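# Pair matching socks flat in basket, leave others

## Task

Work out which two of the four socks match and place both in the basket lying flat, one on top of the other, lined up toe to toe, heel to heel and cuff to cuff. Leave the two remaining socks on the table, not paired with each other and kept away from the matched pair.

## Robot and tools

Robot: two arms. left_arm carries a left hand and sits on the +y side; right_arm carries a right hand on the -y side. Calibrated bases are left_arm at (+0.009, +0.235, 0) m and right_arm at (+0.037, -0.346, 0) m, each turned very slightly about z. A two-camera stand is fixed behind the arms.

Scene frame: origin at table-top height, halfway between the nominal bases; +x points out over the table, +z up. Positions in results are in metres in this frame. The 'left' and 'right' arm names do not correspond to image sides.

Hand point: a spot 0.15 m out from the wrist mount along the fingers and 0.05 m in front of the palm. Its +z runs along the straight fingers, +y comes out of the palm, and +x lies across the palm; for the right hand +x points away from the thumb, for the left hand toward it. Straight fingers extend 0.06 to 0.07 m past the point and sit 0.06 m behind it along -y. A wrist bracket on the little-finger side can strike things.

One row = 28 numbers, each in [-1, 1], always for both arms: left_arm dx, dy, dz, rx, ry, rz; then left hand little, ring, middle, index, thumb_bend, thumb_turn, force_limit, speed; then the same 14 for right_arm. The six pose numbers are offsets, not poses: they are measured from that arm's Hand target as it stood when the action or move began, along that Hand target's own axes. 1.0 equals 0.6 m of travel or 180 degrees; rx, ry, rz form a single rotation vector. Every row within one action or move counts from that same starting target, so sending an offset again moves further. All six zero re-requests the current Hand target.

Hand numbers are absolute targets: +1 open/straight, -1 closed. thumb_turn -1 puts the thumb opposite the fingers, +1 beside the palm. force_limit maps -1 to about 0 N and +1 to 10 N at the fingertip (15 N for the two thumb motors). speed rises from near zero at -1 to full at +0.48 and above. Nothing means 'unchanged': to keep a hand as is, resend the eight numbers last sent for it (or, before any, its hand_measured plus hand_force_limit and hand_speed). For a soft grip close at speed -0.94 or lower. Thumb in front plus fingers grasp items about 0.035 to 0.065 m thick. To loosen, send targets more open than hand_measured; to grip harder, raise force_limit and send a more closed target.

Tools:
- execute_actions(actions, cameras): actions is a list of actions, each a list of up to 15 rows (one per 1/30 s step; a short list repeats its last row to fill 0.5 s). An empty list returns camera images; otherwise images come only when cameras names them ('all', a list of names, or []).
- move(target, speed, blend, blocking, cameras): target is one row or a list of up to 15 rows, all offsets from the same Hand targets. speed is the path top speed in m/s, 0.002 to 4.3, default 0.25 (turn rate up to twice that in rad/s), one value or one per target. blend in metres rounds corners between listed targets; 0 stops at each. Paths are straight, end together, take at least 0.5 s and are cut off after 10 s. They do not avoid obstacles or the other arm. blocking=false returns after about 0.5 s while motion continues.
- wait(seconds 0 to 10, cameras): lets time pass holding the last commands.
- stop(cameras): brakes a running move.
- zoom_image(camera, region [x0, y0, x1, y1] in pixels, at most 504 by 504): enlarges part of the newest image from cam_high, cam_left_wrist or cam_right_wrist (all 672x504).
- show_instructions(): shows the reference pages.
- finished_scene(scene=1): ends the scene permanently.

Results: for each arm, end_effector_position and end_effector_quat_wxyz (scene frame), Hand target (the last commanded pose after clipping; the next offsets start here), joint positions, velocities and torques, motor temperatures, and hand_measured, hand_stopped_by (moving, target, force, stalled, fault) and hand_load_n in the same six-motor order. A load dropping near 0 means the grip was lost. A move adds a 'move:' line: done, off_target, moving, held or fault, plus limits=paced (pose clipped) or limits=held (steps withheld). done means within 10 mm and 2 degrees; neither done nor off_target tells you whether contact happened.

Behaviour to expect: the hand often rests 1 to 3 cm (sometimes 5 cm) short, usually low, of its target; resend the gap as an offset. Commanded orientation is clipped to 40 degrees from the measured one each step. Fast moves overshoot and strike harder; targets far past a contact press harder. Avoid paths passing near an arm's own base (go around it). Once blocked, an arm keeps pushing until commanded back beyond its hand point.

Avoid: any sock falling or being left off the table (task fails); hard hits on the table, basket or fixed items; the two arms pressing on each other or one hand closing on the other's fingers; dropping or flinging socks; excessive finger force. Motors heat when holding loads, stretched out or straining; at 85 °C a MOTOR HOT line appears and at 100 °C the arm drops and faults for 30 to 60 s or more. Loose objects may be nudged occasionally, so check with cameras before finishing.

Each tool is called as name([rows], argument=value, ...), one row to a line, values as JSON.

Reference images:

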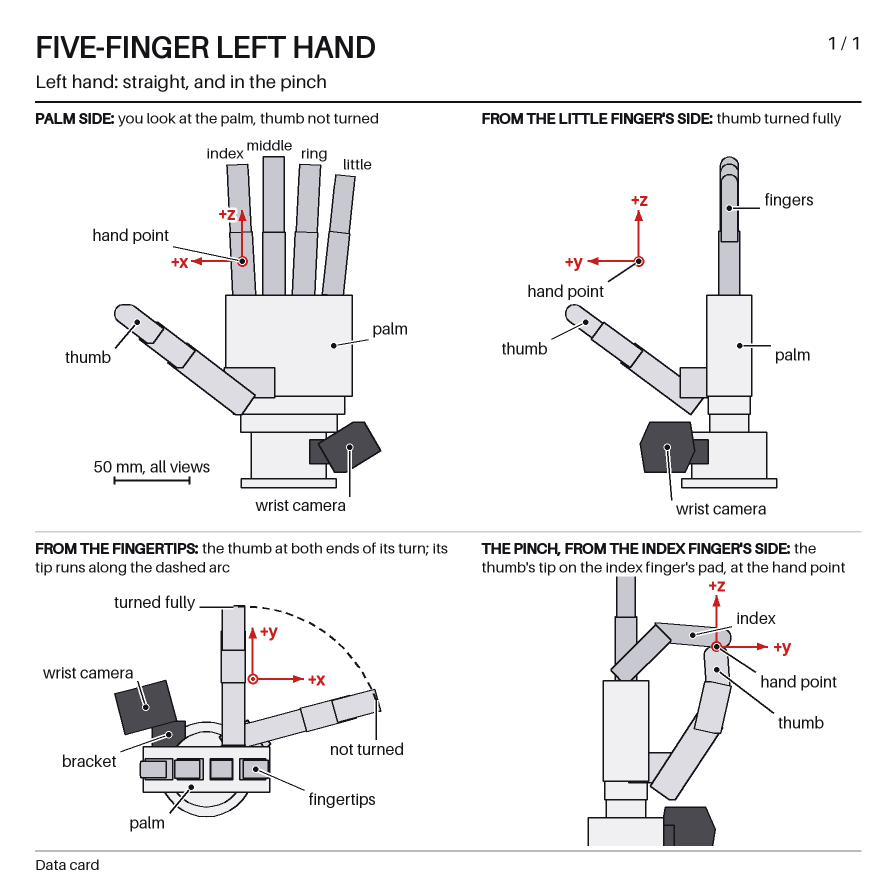

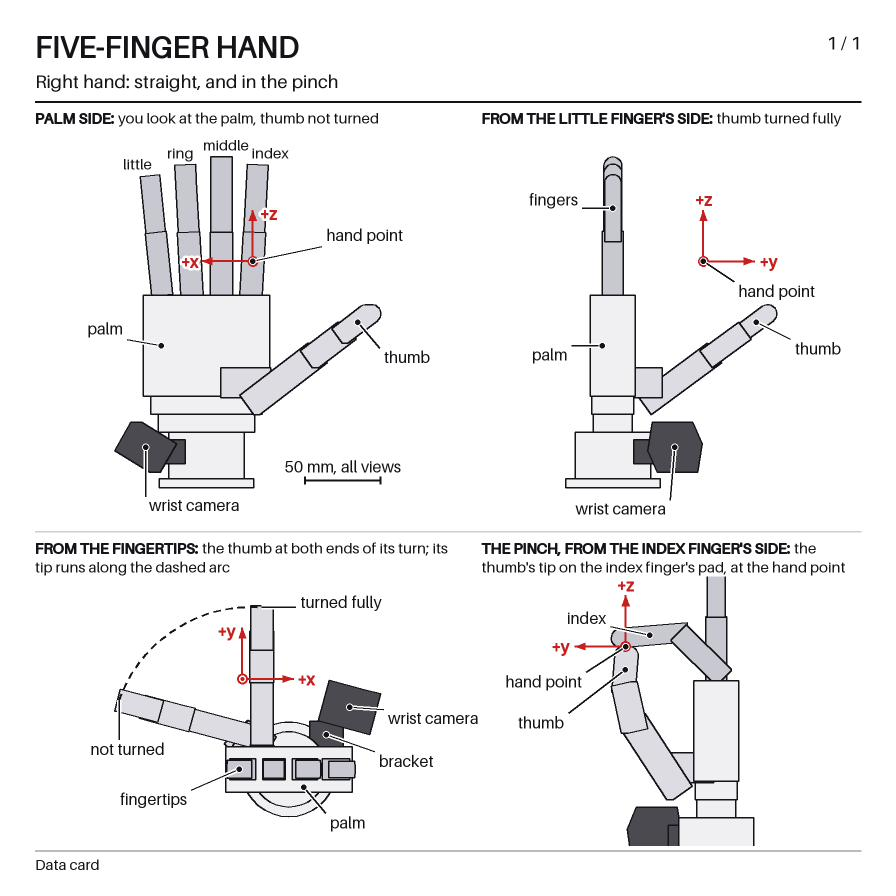

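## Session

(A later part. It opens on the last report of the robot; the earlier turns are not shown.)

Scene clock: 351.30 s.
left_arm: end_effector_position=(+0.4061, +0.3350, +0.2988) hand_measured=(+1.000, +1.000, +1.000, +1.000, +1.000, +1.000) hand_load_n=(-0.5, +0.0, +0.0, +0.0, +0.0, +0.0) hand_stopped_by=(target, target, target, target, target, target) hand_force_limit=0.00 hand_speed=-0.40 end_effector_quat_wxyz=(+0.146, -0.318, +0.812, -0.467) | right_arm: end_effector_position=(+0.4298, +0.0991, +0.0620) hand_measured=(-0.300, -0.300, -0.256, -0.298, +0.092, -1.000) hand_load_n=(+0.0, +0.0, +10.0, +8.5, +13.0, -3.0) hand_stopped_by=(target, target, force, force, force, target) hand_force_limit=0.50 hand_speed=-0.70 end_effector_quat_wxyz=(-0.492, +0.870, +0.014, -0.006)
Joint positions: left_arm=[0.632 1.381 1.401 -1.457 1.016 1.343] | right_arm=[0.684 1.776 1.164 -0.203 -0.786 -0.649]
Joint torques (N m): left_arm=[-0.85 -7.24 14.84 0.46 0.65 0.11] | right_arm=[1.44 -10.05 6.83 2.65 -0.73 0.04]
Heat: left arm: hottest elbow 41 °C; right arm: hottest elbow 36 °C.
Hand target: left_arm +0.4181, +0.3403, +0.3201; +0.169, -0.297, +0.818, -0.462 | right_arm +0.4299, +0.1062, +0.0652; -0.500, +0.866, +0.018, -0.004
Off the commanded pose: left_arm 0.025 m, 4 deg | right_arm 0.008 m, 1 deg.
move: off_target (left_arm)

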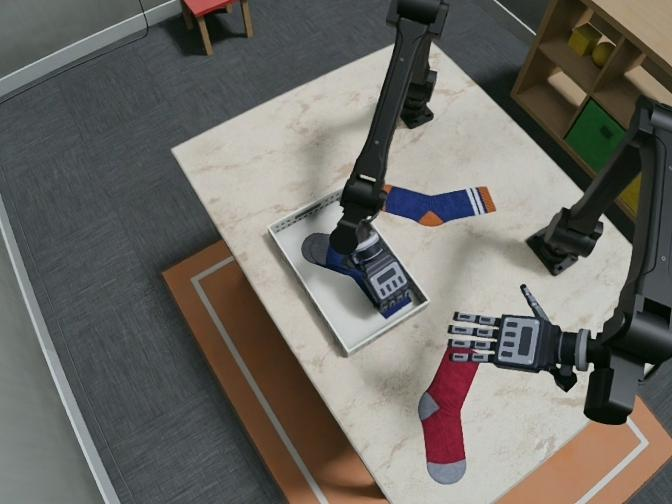

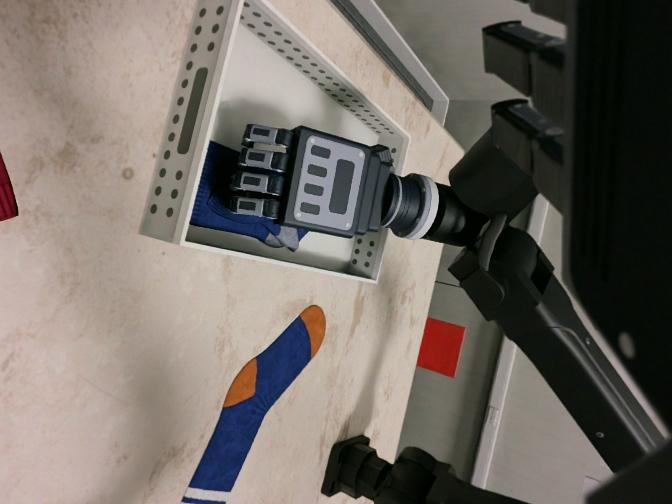

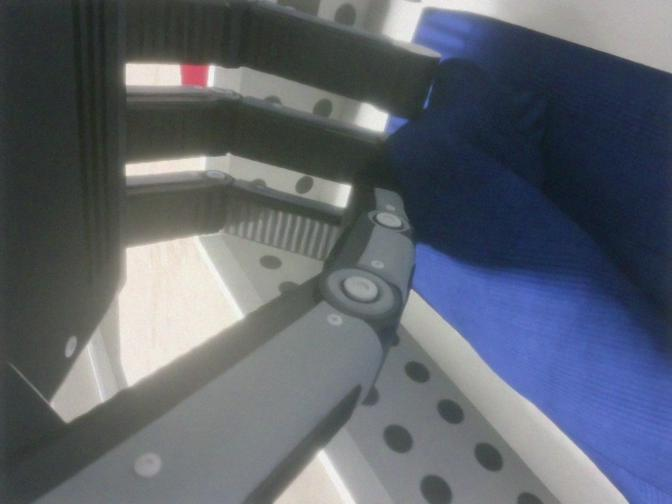

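move([
  [0,0,0,0,0,0,1,1,1,1,1,1,0,-0.4,0.0157,-0.0634,-0.1066,-0.0167,0.0032,0.0032,-0.3,-0.3,-0.5,-0.5,0.0,-1,0.5,-0.7],
  [0,0,0,0,0,0,1,1,1,1,1,1,0,-0.4,0.0380,-0.1054,-0.2665,-0.0417,0.008,0.008,-0.3,-0.3,-0.5,-0.5,0.0,-1,0.5,-0.7],
  [0,0,0,0,0,0,1,1,1,1,1,1,0,-0.4,0.0483,-0.1335,-0.4180,-0.0667,0.0128,0.0128,-0.3,-0.3,-0.5,-0.5,0.0,-1,0.5,-0.7],
  [0,0,0,0,0,0,1,1,1,1,1,1,0,-0.4,0.0572,-0.1656,-0.5621,-0.0833,0.016,0.016,-0.3,-0.3,-0.5,-0.5,0.0,-1,0.5,-0.7],
  [0,0,0,0,0,0,1,1,1,1,1,1,0,-0.4,0.0517,-0.1239,-0.5378,-0.0833,0.016,0.016,-0.3,-0.3,-0.5,-0.5,0.0,-1,0.5,-0.7],
], speed=[0.1,0.12,0.12,0.12,0.08], blend=[0.02,0.02,0.02,0,0], cameras=["cam_high","cam_left_wrist"])

zoom_image(camera="cam_high", region=[230, 160, 440, 360])

zoom_image(camera="cam_left_wrist", region=[180, 90, 430, 280])

Scene clock: 356.37 s.
left_arm: end_effector_position=(+0.4061, +0.3350, +0.2988) hand_measured=(+1.000, +1.000, +1.000, +1.000, +1.000, +1.000) hand_load_n=(+0.0, +0.0, +0.0, +0.0, +0.0, +0.0) hand_stopped_by=(target, target, target, target, target, target) hand_force_limit=0.00 hand_speed=-0.40 end_effector_quat_wxyz=(+0.146, -0.318, +0.812, -0.467) | right_arm: end_effector_position=(+0.4623, -0.1339, +0.2817) hand_measured=(-0.300, -0.300, -0.256, -0.298, +0.092, -1.000) hand_load_n=(+0.0, +0.0, +10.0, +8.5, +13.0, -3.0) hand_stopped_by=(target, target, force, force, force, target) hand_force_limit=0.50 hand_speed=-0.70 end_effector_quat_wxyz=(-0.378, +0.925, -0.027, -0.013)
Joint positions: left_arm=[0.632 1.381 1.401 -1.457 1.016 1.343] | right_arm=[0.307 1.538 1.595 -1.393 -0.746 -1.167]
Joint torques (N m): left_arm=[-0.56 -7.06 14.84 0.54 0.69 0.12] | right_arm=[0.62 -9.64 7.8 1.7 -0.61 -0.15]
Heat: left arm: hottest elbow 41 °C; right arm: hottest elbow 36 °C.
Hand target: left_arm +0.4181, +0.3403, +0.3201; +0.169, -0.297, +0.818, -0.462 | right_arm +0.4666, -0.1347, +0.2914; -0.382, +0.924, -0.016, +0.008
Off the commanded pose: left_arm 0.025 m, 4 deg | right_arm 0.011 m, 3 deg.
move: off_target (left_arm, right_arm)
Images, in order (width x height): cam_high 672x504, cam_left_wrist 672x504.

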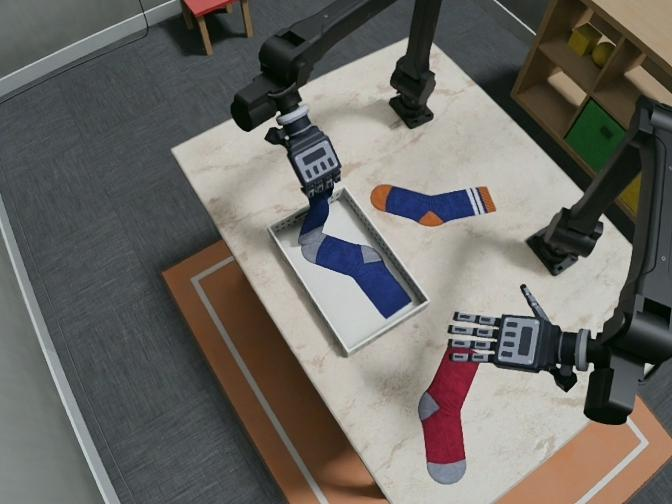

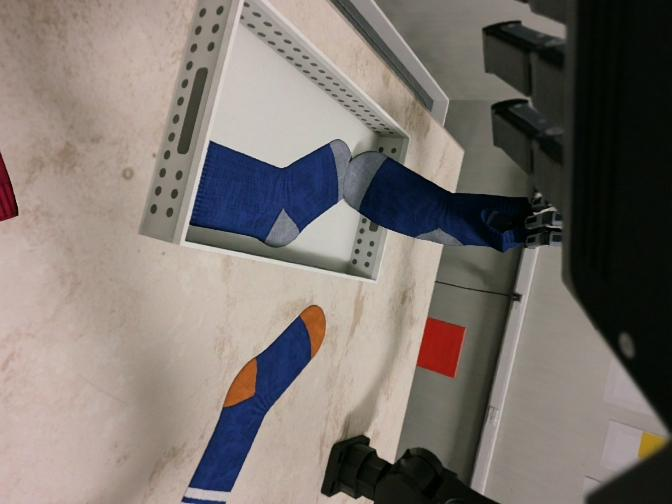

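Scaled by 2.400.

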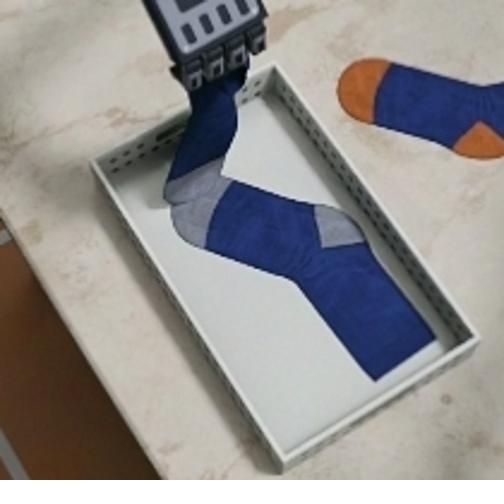

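Scaled by 2.016.

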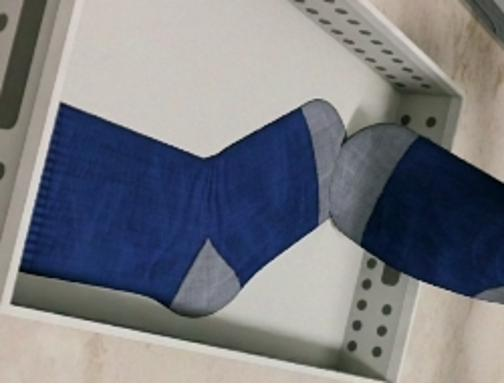

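move([
  [0,0,0,0,0,0,1,1,1,1,1,1,0,-0.4,-0.0182,0.0010,0.0821,0.0125,-0.0024,-0.0024,-0.3,-0.3,-0.5,-0.5,0.0,-1,0.5,-0.7],
  [0,0,0,0,0,0,1,1,1,1,1,1,0,-0.4,-0.0263,-0.0165,0.1821,0.029,-0.0056,-0.0056,-0.3,-0.3,-0.5,-0.5,0.0,-1,0.5,-0.7],
  [0,0,0,0,0,0,1,1,1,1,1,1,0,-0.4,-0.0378,-0.0212,0.2974,0.0458,-0.0088,-0.0088,-0.3,-0.3,-0.5,-0.5,0.0,-1,0.5,-0.7],
  [0,0,0,0,0,0,1,1,1,1,1,1,0,-0.4,-0.0546,-0.0151,0.4232,0.065,-0.0125,-0.0125,-0.3,-0.3,-0.5,-0.5,0.0,-1,0.5,-0.7],
  [0,0,0,0,0,0,1,1,1,1,1,1,0,-0.4,-0.0723,-0.0030,0.5358,0.0833,-0.016,-0.016,-0.3,-0.3,-0.5,-0.5,0.0,-1,0.5,-0.7],
], speed=[0.1,0.1,0.1,0.1,0.08], blend=[0.015,0.015,0.015,0.015,0], cameras=["all"])

zoom_image(camera="cam_high", region=[280, 210, 430, 330])

zoom_image(camera="cam_left_wrist", region=[180, 90, 430, 280])

Scene clock: 360.97 s.
left_arm: end_effector_position=(+0.4061, +0.3350, +0.2988) hand_measured=(+1.000, +1.000, +1.000, +1.000, +1.000, +1.000) hand_load_n=(+0.0, +0.0, +0.0, +0.0, +0.0, +0.0) hand_stopped_by=(target, target, target, target, target, target) hand_force_limit=0.00 hand_speed=-0.40 end_effector_quat_wxyz=(+0.146, -0.318, +0.812, -0.467) | right_arm: end_effector_position=(+0.4319, +0.0882, +0.0623) hand_measured=(-0.300, -0.300, -0.256, -0.298, +0.092, -1.000) hand_load_n=(+0.0, +0.5, +10.0, +8.5, +13.0, -3.0) hand_stopped_by=(target, target, force, force, force, target) hand_force_limit=0.50 hand_speed=-0.70 end_effector_quat_wxyz=(-0.493, +0.870, +0.015, -0.006)
Joint positions: left_arm=[0.632 1.381 1.401 -1.457 1.016 1.343] | right_arm=[0.665 1.766 1.152 -0.215 -0.799 -0.669]
Joint torques (N m): left_arm=[-1.08 -7.36 14.82 0.59 0.69 0.16] | right_arm=[1.44 -9.82 6.76 2.59 -0.74 0.09]
Heat: left arm: hottest elbow 41 °C; right arm: hottest elbow 36 °C.
Hand target: left_arm +0.4181, +0.3403, +0.3201; +0.169, -0.297, +0.818, -0.462 | right_arm +0.4320, +0.0952, +0.0652; -0.499, +0.866, +0.018, -0.003
Off the commanded pose: left_arm 0.025 m, 4 deg | right_arm 0.008 m, 1 deg.
move: off_target (left_arm)

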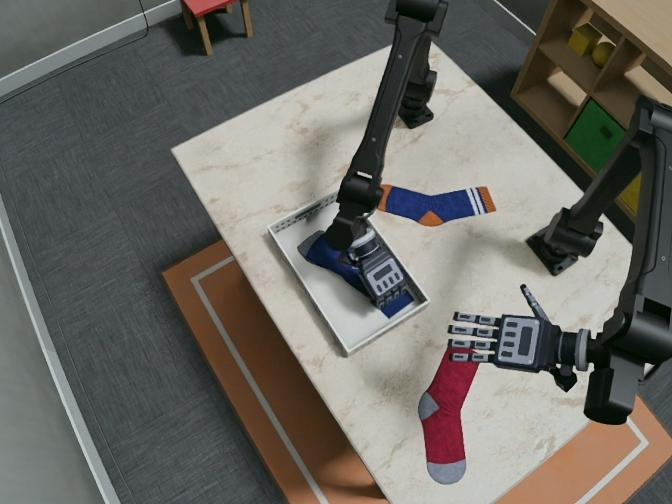

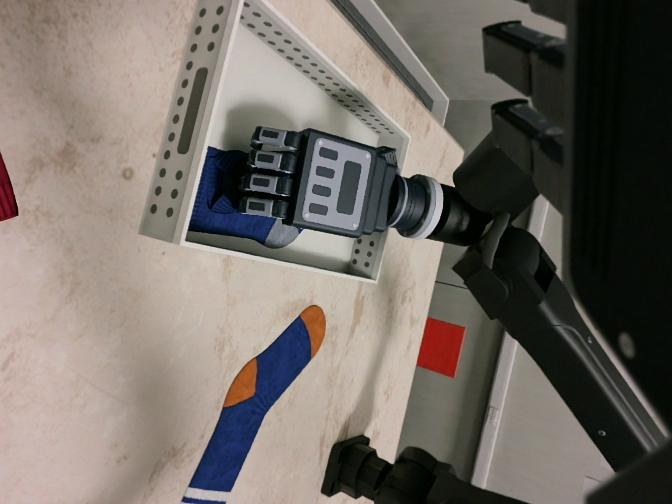

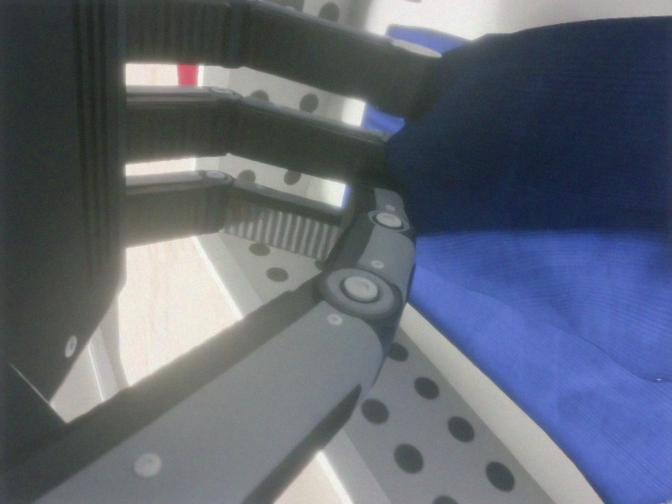

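Scaled by 3.360.

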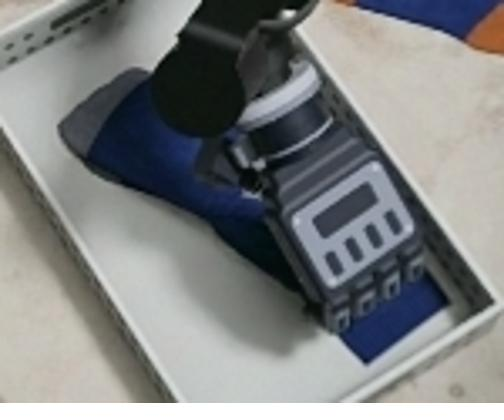

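Scaled by 2.016.

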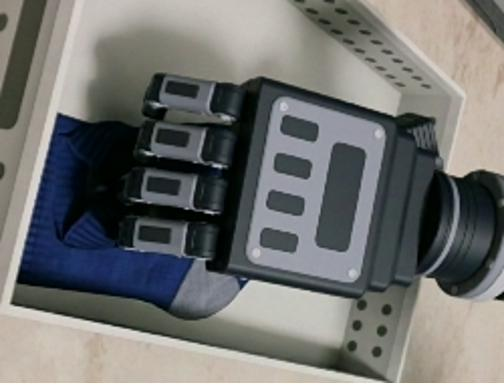

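move(target=[0,0,0,0,0,0,1,1,1,1,1,1,0,-0.4,-0.0017,-0.0196,0.0503,0,0,0,-0.3,-0.3,-0.5,-0.5,0.0,-1,0.5,-0.7], speed=0.05, cameras=["all"])

zoom_image(camera="cam_high", region=[280, 210, 430, 330])

zoom_image(camera="cam_left_wrist", region=[180, 110, 330, 260])

Scene clock: 362.57 s.
left_arm: end_effector_position=(+0.4061, +0.3350, +0.2988) hand_measured=(+1.000, +1.000, +1.000, +1.000, +1.000, +1.000) hand_load_n=(+0.0, +0.0, +0.0, -0.5, +0.0, +0.0) hand_stopped_by=(target, target, target, target, target, target) hand_force_limit=0.00 hand_speed=-0.40 end_effector_quat_wxyz=(+0.146, -0.318, +0.812, -0.467) | right_arm: end_effector_position=(+0.4153, +0.1089, +0.0443) hand_measured=(-0.300, -0.300, -0.256, -0.298, +0.092, -1.000) hand_load_n=(+0.0, +0.0, +10.5, +8.5, +13.5, -3.0) hand_stopped_by=(target, target, force, force, force, target) hand_force_limit=0.50 hand_speed=-0.70 end_effector_quat_wxyz=(-0.485, +0.874, +0.009, -0.020)
Joint positions: left_arm=[0.632 1.381 1.401 -1.457 1.016 1.343] | right_arm=[0.714 1.803 1.152 -0.179 -0.77 -0.618]
Joint torques (N m): left_arm=[-0.67 -6.95 14.83 0.44 0.69 0.16] | right_arm=[1.08 -10.05 9.59 2.62 -0.45 0.05]
Heat: left arm: hottest elbow 42 °C; right arm: hottest elbow 36 °C.
Hand target: left_arm +0.4181, +0.3403, +0.3201; +0.169, -0.297, +0.818, -0.462 | right_arm +0.4300, +0.1271, +0.0604; -0.500, +0.866, +0.018, -0.003
Off the commanded pose: left_arm 0.025 m, 4 deg | right_arm 0.028 m, 3 deg.
move: off_target (left_arm, right_arm)

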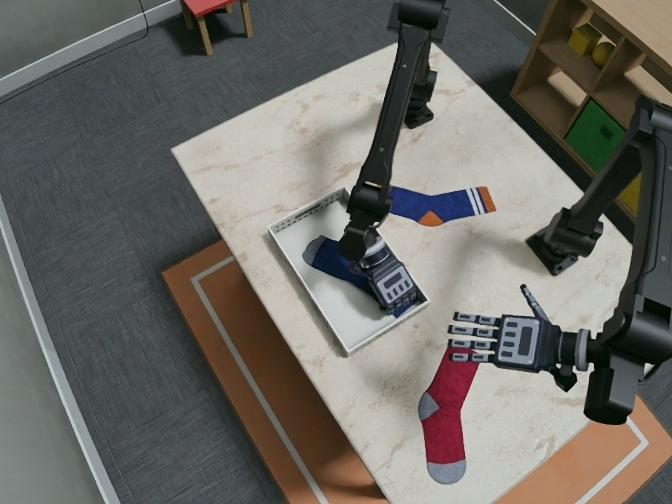

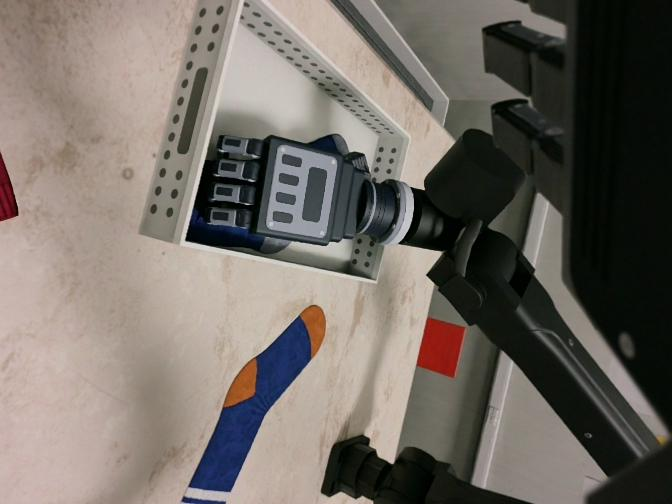

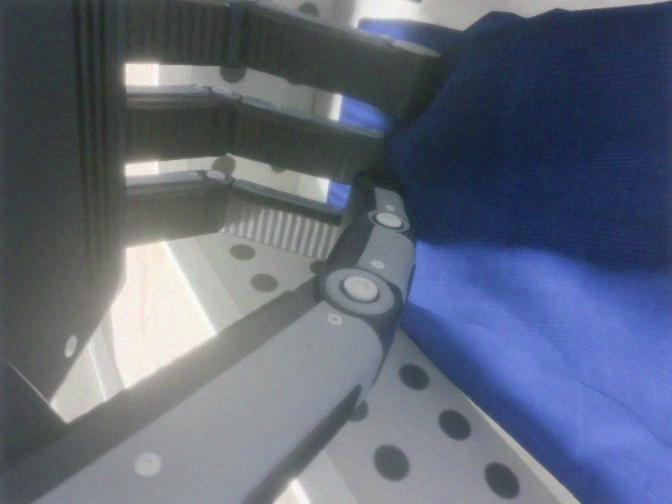

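Scaled by 3.360.

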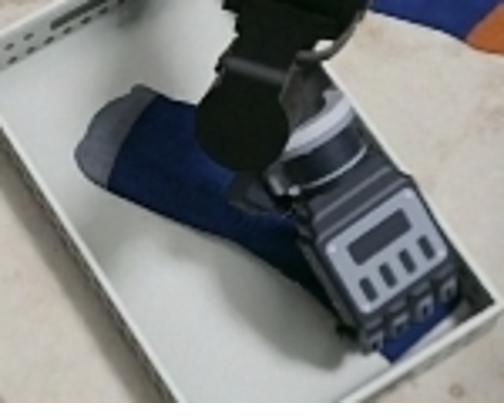

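Scaled by 3.360.

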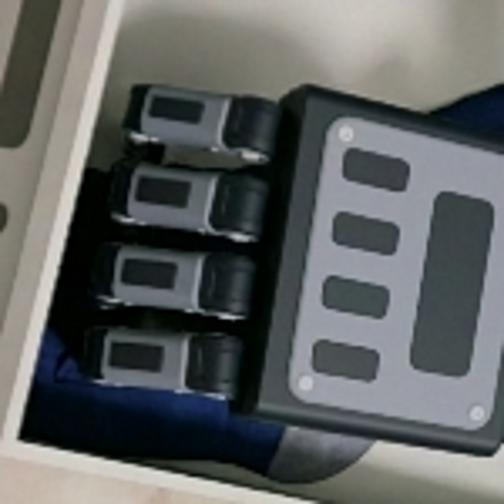

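move(target=[0,0,0,0,0,0,1,1,1,1,1,1,0,-0.4,0.0165,-0.0137,-0.0259,0,0,0,-0.3,-0.3,-0.5,-0.5,0.0,-1,0.5,-0.7], speed=0.06, cameras=["all"])

zoom_image(camera="cam_high", region=[280, 210, 430, 330])

Scene clock: 364.33 s.
left_arm: end_effector_position=(+0.4061, +0.3350, +0.2988) hand_measured=(+1.000, +1.000, +1.000, +1.000, +1.000, +1.000) hand_load_n=(+0.0, +0.0, -0.5, +0.0, +0.0, +0.0) hand_stopped_by=(target, target, target, target, target, target) hand_force_limit=0.00 hand_speed=-0.40 end_effector_quat_wxyz=(+0.146, -0.318, +0.812, -0.467) | right_arm: end_effector_position=(+0.4210, +0.1098, +0.0518) hand_measured=(-0.300, -0.300, -0.256, -0.298, +0.092, -1.000) hand_load_n=(+0.0, +0.0, +10.5, +8.5, +13.0, -3.0) hand_stopped_by=(target, target, force, force, force, target) hand_force_limit=0.50 hand_speed=-0.70 end_effector_quat_wxyz=(-0.487, +0.873, +0.008, -0.022)
Joint positions: left_arm=[0.632 1.381 1.401 -1.457 1.016 1.343] | right_arm=[0.707 1.803 1.173 -0.2 -0.78 -0.619]
Joint torques (N m): left_arm=[-0.67 -6.95 14.86 0.38 0.66 0.11] | right_arm=[0.15 -10.81 10.11 0.98 -0.72 -0.14]
Heat: left arm: hottest elbow 42 °C; right arm: hottest elbow 36 °C.
Hand target: left_arm +0.4181, +0.3403, +0.3201; +0.169, -0.297, +0.818, -0.462 | right_arm +0.4400, +0.1181, +0.0753; -0.499, +0.866, +0.018, -0.004
Off the commanded pose: left_arm 0.025 m, 4 deg | right_arm 0.031 m, 3 deg.
move: off_target (left_arm, right_arm)

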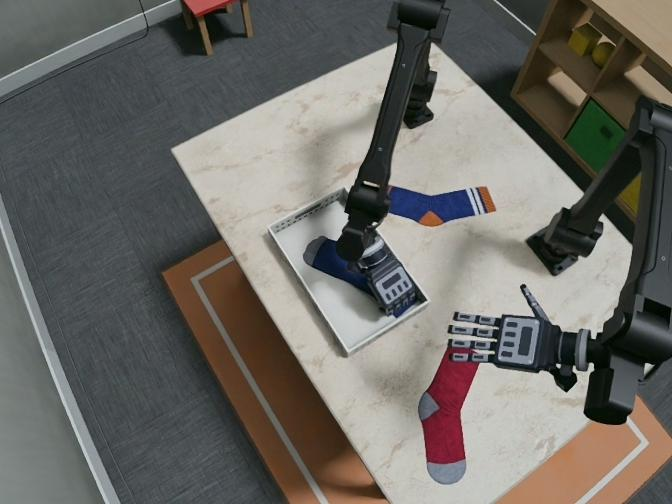

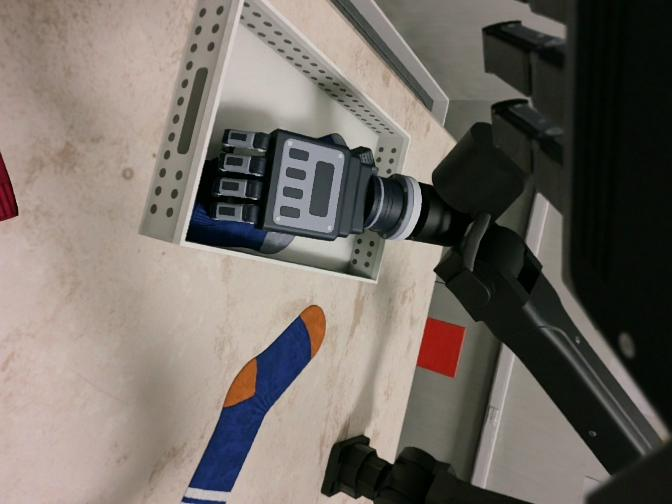

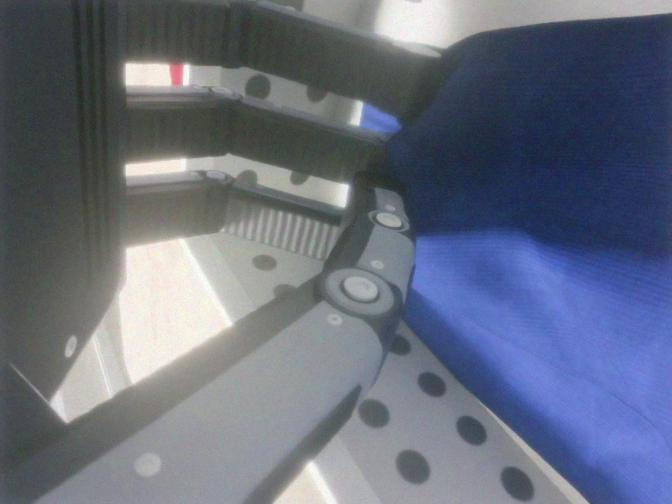

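Scaled by 3.360.

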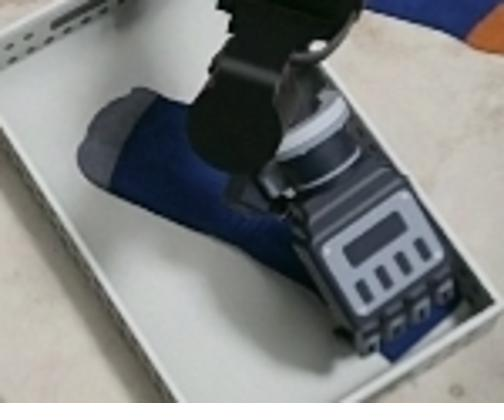

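execute_actions(actions=[], cameras=["cam_high", "cam_left_wrist"])

zoom_image(camera="cam_high", region=[230, 160, 440, 360])

zoom_image(camera="cam_left_wrist", region=[180, 90, 430, 280])

Scene clock: 365.03 s.
left_arm: end_effector_position=(+0.4061, +0.3350, +0.2988) hand_measured=(+1.000, +1.000, +1.000, +1.000, +1.000, +1.000) hand_load_n=(+0.0, +0.0, +0.0, +0.0, +0.0, +0.0) hand_stopped_by=(target, target, target, target, target, target) hand_force_limit=0.00 hand_speed=-0.40 end_effector_quat_wxyz=(+0.146, -0.318, +0.812, -0.467) | right_arm: end_effector_position=(+0.4209, +0.1097, +0.0518) hand_measured=(-0.300, -0.300, -0.256, -0.298, +0.092, -1.000) hand_load_n=(+0.0, +0.0, +10.5, +8.5, +13.5, -3.0) hand_stopped_by=(target, target, force, force, force, target) hand_force_limit=0.50 hand_speed=-0.70 end_effector_quat_wxyz=(-0.487, +0.873, +0.008, -0.022)
Joint positions: left_arm=[0.632 1.381 1.401 -1.457 1.016 1.343] | right_arm=[0.707 1.803 1.173 -0.2 -0.78 -0.619]
Joint velocities: within noise
Joint torques (N m): left_arm=[-0.5 -7.24 14.91 0.4 0.69 0.13] | right_arm=[0.26 -11.16 10.04 0.91 -0.71 -0.07]
Motor temperatures (°C): left_arm=[24 26 42 27 27 24] | right_arm=[23 26 36 24 25 25]
Heat: left arm: hottest elbow 42 °C; right arm: hottest elbow 36 °C.
Hand target: left_arm +0.4181, +0.3403, +0.3201; +0.169, -0.297, +0.818, -0.462 | right_arm +0.4400, +0.1181, +0.0753; -0.500, +0.866, +0.018, -0.004
Off the commanded pose: left_arm 0.025 m, 4 deg | right_arm 0.032 m, 3 deg.
Images, in order (width x height): cam_high 672x504, cam_left_wrist 672x504.

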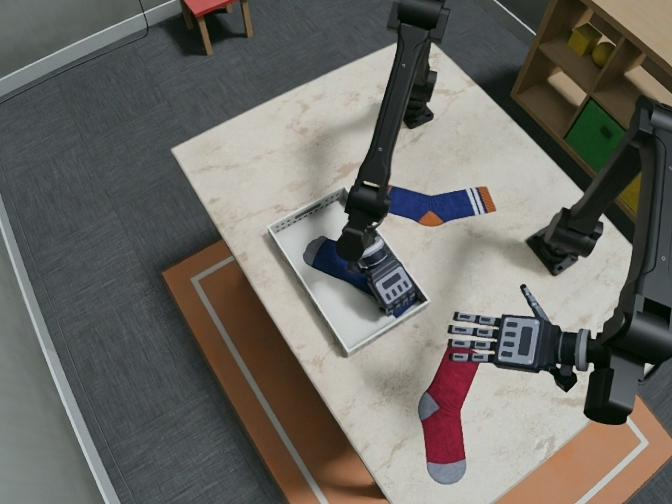

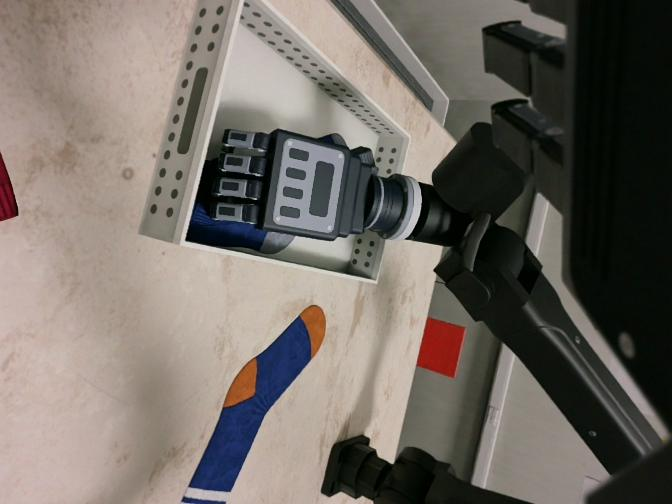

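Scaled by 2.400.

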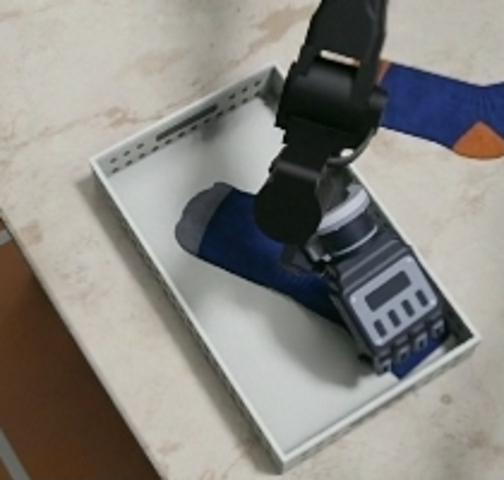

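Scaled by 2.016.

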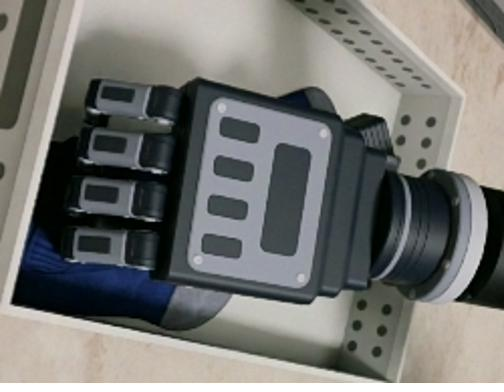

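move([
  [0,0,0,0,0,0,1,1,1,1,1,1,0,-0.4,-0.0002,0.0144,0.0084,0,0,0,-0.3,-0.3,-0.5,-0.5,0.0,-1,0.5,-0.7],
  [0,0,0,0,0,0,1,1,1,1,1,1,0,-0.4,-0.0002,0.0144,0.0084,0,0,0,-0.3,-0.3,-0.5,-0.5,0.45,-1,0.5,-0.5],
], speed=0.05, cameras=["cam_high"])

zoom_image(camera="cam_high", region=[230, 160, 440, 360])

Scene clock: 367.30 s.
left_arm: end_effector_position=(+0.4061, +0.3350, +0.2988) hand_measured=(+1.000, +1.000, +1.000, +1.000, +1.000, +1.000) hand_load_n=(+0.0, +0.0, +0.0, +0.0, +0.0, -0.5) hand_stopped_by=(target, target, target, target, target, target) hand_force_limit=0.00 hand_speed=-0.40 end_effector_quat_wxyz=(+0.146, -0.318, +0.812, -0.467) | right_arm: end_effector_position=(+0.4209, +0.1097, +0.0518) hand_measured=(-0.300, -0.300, -0.258, -0.298, +0.450, -1.000) hand_load_n=(+0.0, +0.0, +0.0, +0.0, +0.5, +0.0) hand_stopped_by=(target, target, force, force, target, target) hand_force_limit=0.50 hand_speed=-0.50 end_effector_quat_wxyz=(-0.487, +0.873, +0.008, -0.022)
Joint positions: left_arm=[0.632 1.381 1.401 -1.457 1.016 1.343] | right_arm=[0.707 1.803 1.173 -0.2 -0.78 -0.62]
Joint torques (N m): left_arm=[-0.79 -7.12 14.83 0.47 0.72 0.16] | right_arm=[0.21 -9.93 9.4 2.02 -0.73 -0.1]
Heat: left arm: hottest elbow 42 °C; right arm: hottest elbow 36 °C.
Hand target: left_arm +0.4181, +0.3403, +0.3201; +0.169, -0.297, +0.818, -0.462 | right_arm +0.4400, +0.1181, +0.0653; -0.499, +0.866, +0.018, -0.003
Off the commanded pose: left_arm 0.025 m, 4 deg | right_arm 0.025 m, 3 deg.
move: off_target (left_arm, right_arm); target 2's new numbers were sent with right_arm's hand 0.025 m and 3 deg from that target
Images, in order (width x height): cam_high 672x504.

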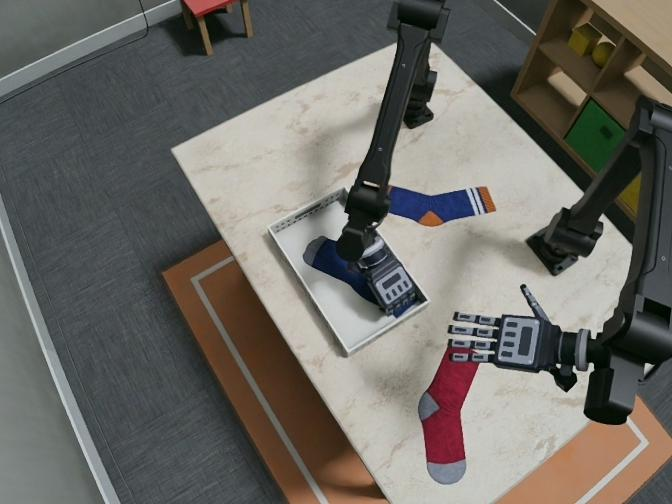

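Scaled by 2.400.

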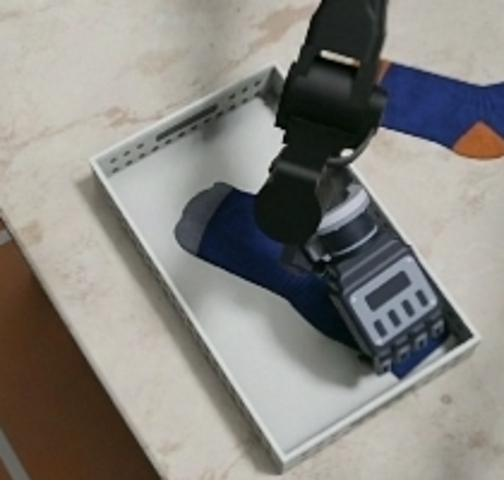

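move(target=[0,0,0,0,0,0,1,1,1,1,1,1,0,-0.4,0.0017,-0.0135,0.0499,0,0,0,-0.3,-0.3,-0.5,-0.5,0.45,-1,0.5,-0.5], speed=0.04, cameras=["cam_high", "cam_left_wrist"])

zoom_image(camera="cam_high", region=[230, 160, 440, 360])

zoom_image(camera="cam_left_wrist", region=[180, 90, 430, 280])

Scene clock: 368.63 s.
left_arm: end_effector_position=(+0.4061, +0.3350, +0.2988) hand_measured=(+1.000, +1.000, +1.000, +1.000, +1.000, +1.000) hand_load_n=(+0.0, +0.0, -0.5, +0.0, +0.0, +0.0) hand_stopped_by=(target, target, target, target, target, target) hand_force_limit=0.00 hand_speed=-0.40 end_effector_quat_wxyz=(+0.146, -0.318, +0.812, -0.467) | right_arm: end_effector_position=(+0.4260, +0.1288, +0.0433) hand_measured=(-0.300, -0.300, -0.258, -0.298, +0.450, -1.000) hand_load_n=(+0.0, +0.0, -0.5, +0.0, +0.0, +0.0) hand_stopped_by=(target, target, force, force, target, target) hand_force_limit=0.50 hand_speed=-0.50 end_effector_quat_wxyz=(-0.485, +0.874, +0.009, -0.019)
Joint positions: left_arm=[0.632 1.381 1.401 -1.457 1.016 1.343] | right_arm=[0.731 1.847 1.213 -0.18 -0.758 -0.6]
Joint torques (N m): left_arm=[-0.44 -7.24 14.9 0.46 0.7 0.16] | right_arm=[1.55 -10.29 9.95 2.56 -0.41 0.07]
Heat: left arm: hottest elbow 42 °C; right arm: hottest elbow 36 °C.
Hand target: left_arm +0.4181, +0.3403, +0.3201; +0.169, -0.297, +0.818, -0.462 | right_arm +0.4401, +0.1483, +0.0574; -0.500, +0.866, +0.018, -0.003
Off the commanded pose: left_arm 0.025 m, 4 deg | right_arm 0.028 m, 3 deg.
move: off_target (left_arm, right_arm)
Images, in order (width x height): cam_high 672x504, cam_left_wrist 672x504.

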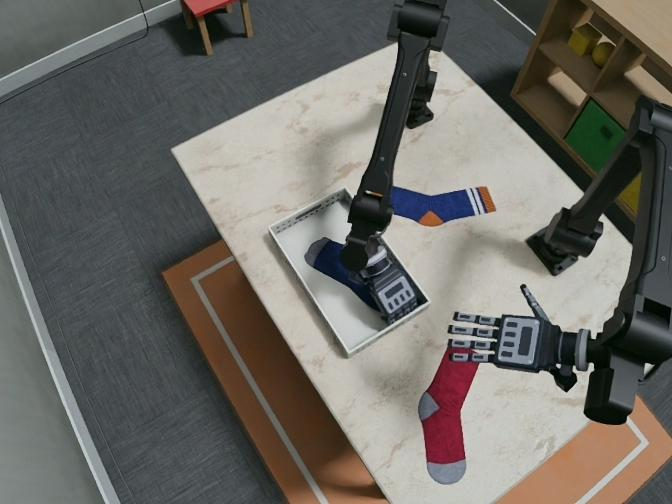

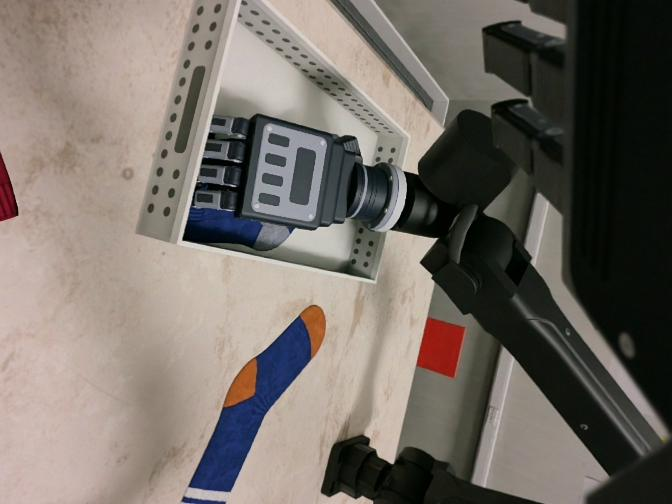

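Scaled by 2.400.

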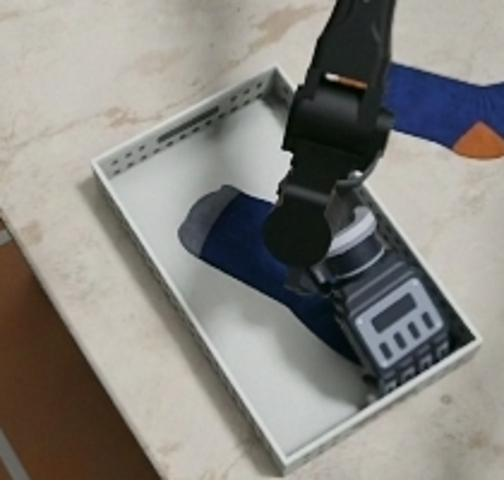

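Scaled by 2.016.

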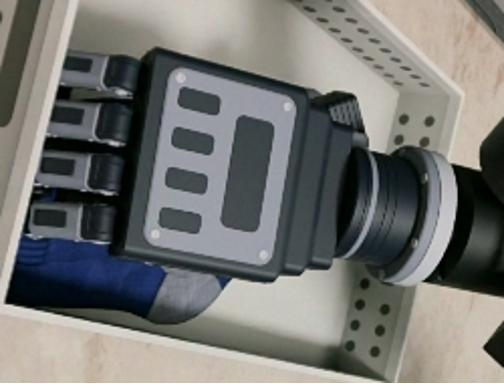

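move([
  [0,0,0,0,0,0,1,1,1,1,1,1,0,-0.4,0.0017,-0.1357,-0.0980,0,0,0,-0.3,-0.3,-0.5,-0.5,0.45,-1,0.5,-0.5],
  [0,0,0,0,0,0,1,1,1,1,1,1,0,-0.4,-0.0025,-0.1878,-0.3402,0,0,0,-0.3,-0.3,-0.5,-0.5,0.45,-1,0.5,-0.5],
], speed=[0.08, 0.25], blend=0.02, cameras=["cam_high", "cam_left_wrist"])

zoom_image(camera="cam_high", region=[230, 160, 440, 360])

zoom_image(camera="cam_left_wrist", region=[180, 90, 430, 280])

Scene clock: 371.50 s.
left_arm: end_effector_position=(+0.4061, +0.3350, +0.2988) hand_measured=(+1.000, +1.000, +1.000, +1.000, +1.000, +1.000) hand_load_n=(+0.0, +0.0, +0.0, +0.0, +0.0, +0.0) hand_stopped_by=(target, target, target, target, target, target) hand_force_limit=0.00 hand_speed=-0.40 end_effector_quat_wxyz=(+0.146, -0.318, +0.812, -0.467) | right_arm: end_effector_position=(+0.4309, +0.0218, +0.2341) hand_measured=(-0.300, -0.300, -0.258, -0.298, +0.450, -1.000) hand_load_n=(+0.0, +0.0, +0.0, +0.0, +0.0, +0.0) hand_stopped_by=(target, target, force, force, target, target) hand_force_limit=0.50 hand_speed=-0.50 end_effector_quat_wxyz=(-0.491, +0.871, +0.003, -0.020)
Joint positions: left_arm=[0.632 1.381 1.401 -1.457 1.016 1.343] | right_arm=[0.551 1.526 1.351 -0.769 -0.878 -0.779]
Joint torques (N m): left_arm=[-0.97 -7.65 14.79 0.46 0.69 0.12] | right_arm=[1.14 -8.47 11.3 0.92 -0.83 -0.11]
Heat: left arm: hottest elbow 42 °C; right arm: hottest elbow 36 °C.
Hand target: left_arm +0.4181, +0.3403, +0.3201; +0.169, -0.297, +0.818, -0.462 | right_arm +0.4404, +0.0279, +0.2571; -0.500, +0.866, +0.018, -0.003
Off the commanded pose: left_arm 0.025 m, 4 deg | right_arm 0.026 m, 3 deg.
move: off_target (left_arm, right_arm)
Images, in order (width x height): cam_high 672x504, cam_left_wrist 672x504.

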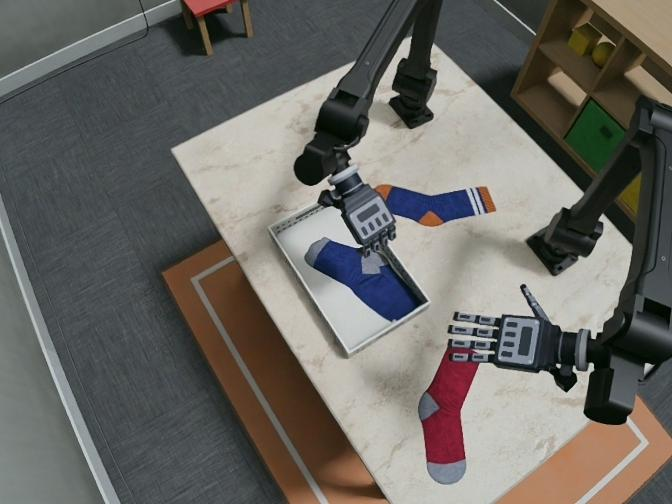

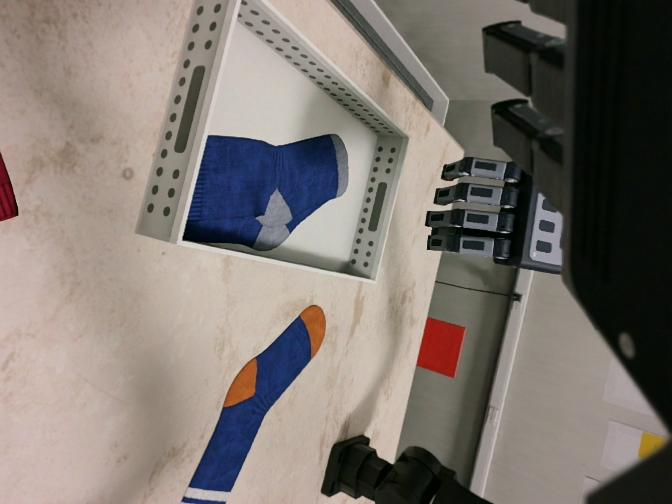

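Scaled by 2.400.

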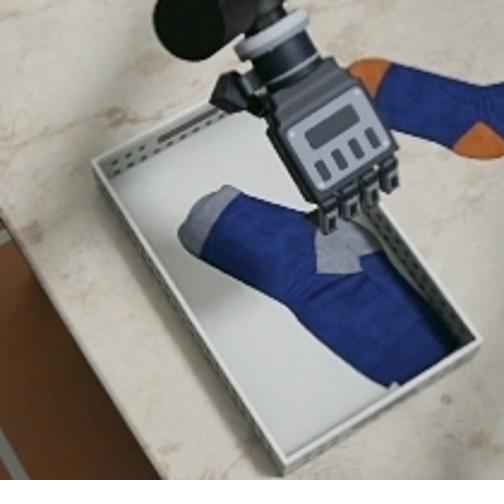

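Scaled by 2.016.

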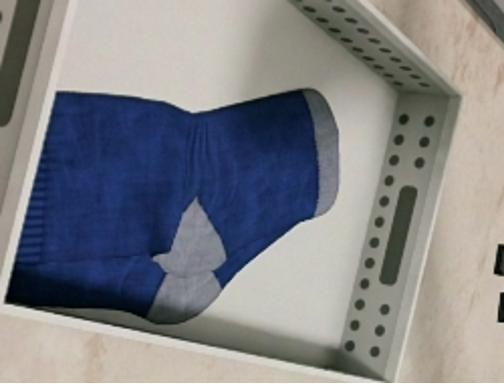

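zoom_image(camera="cam_left_wrist", region=[180, 125, 300, 255])

zoom_image(camera="cam_high", region=[295, 225, 435, 340])

zoom_image(camera="cam_left_wrist", region=[230, 120, 360, 260])

Scaled by 3.877.

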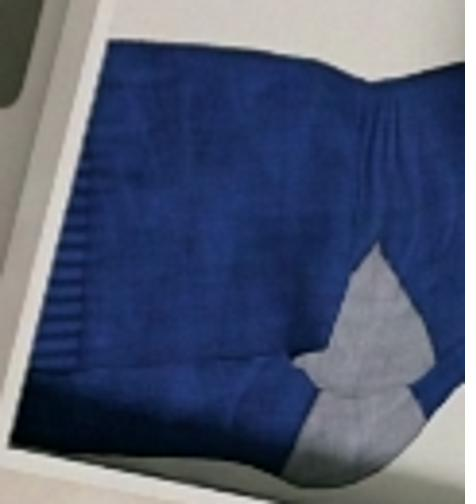

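Scaled by 3.600.

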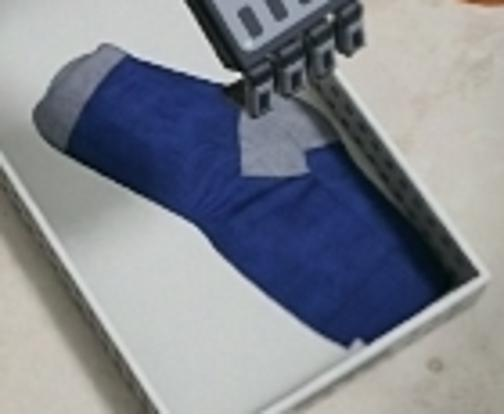

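Scaled by 3.600.

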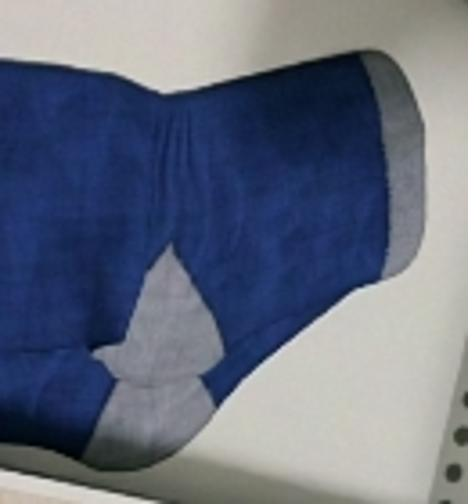

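zoom_image(camera="cam_high", region=[295, 225, 355, 285])

zoom_image(camera="cam_high", region=[360, 250, 440, 330])

zoom_image(camera="cam_left_wrist", region=[290, 120, 370, 220])

Scaled by 8.400.

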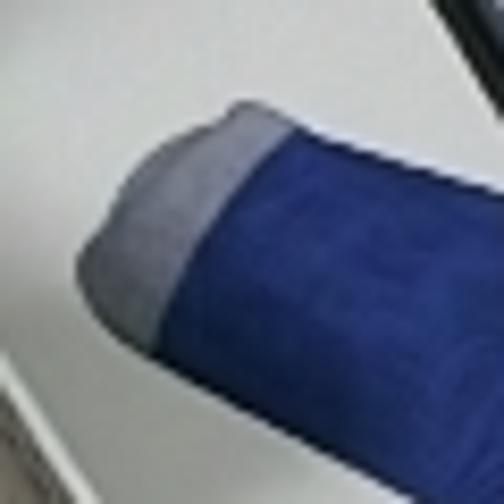

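Scaled by 6.300.

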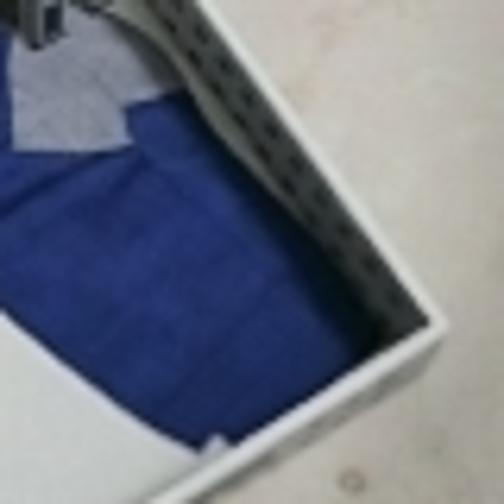

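Scaled by 5.040.

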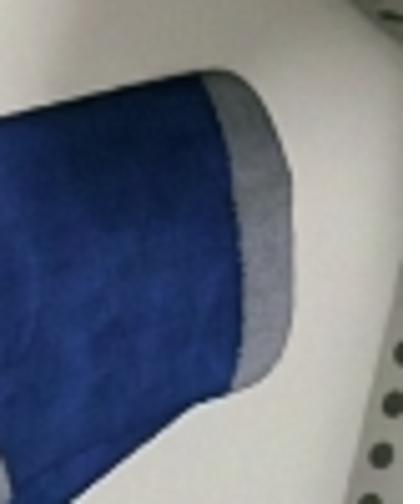

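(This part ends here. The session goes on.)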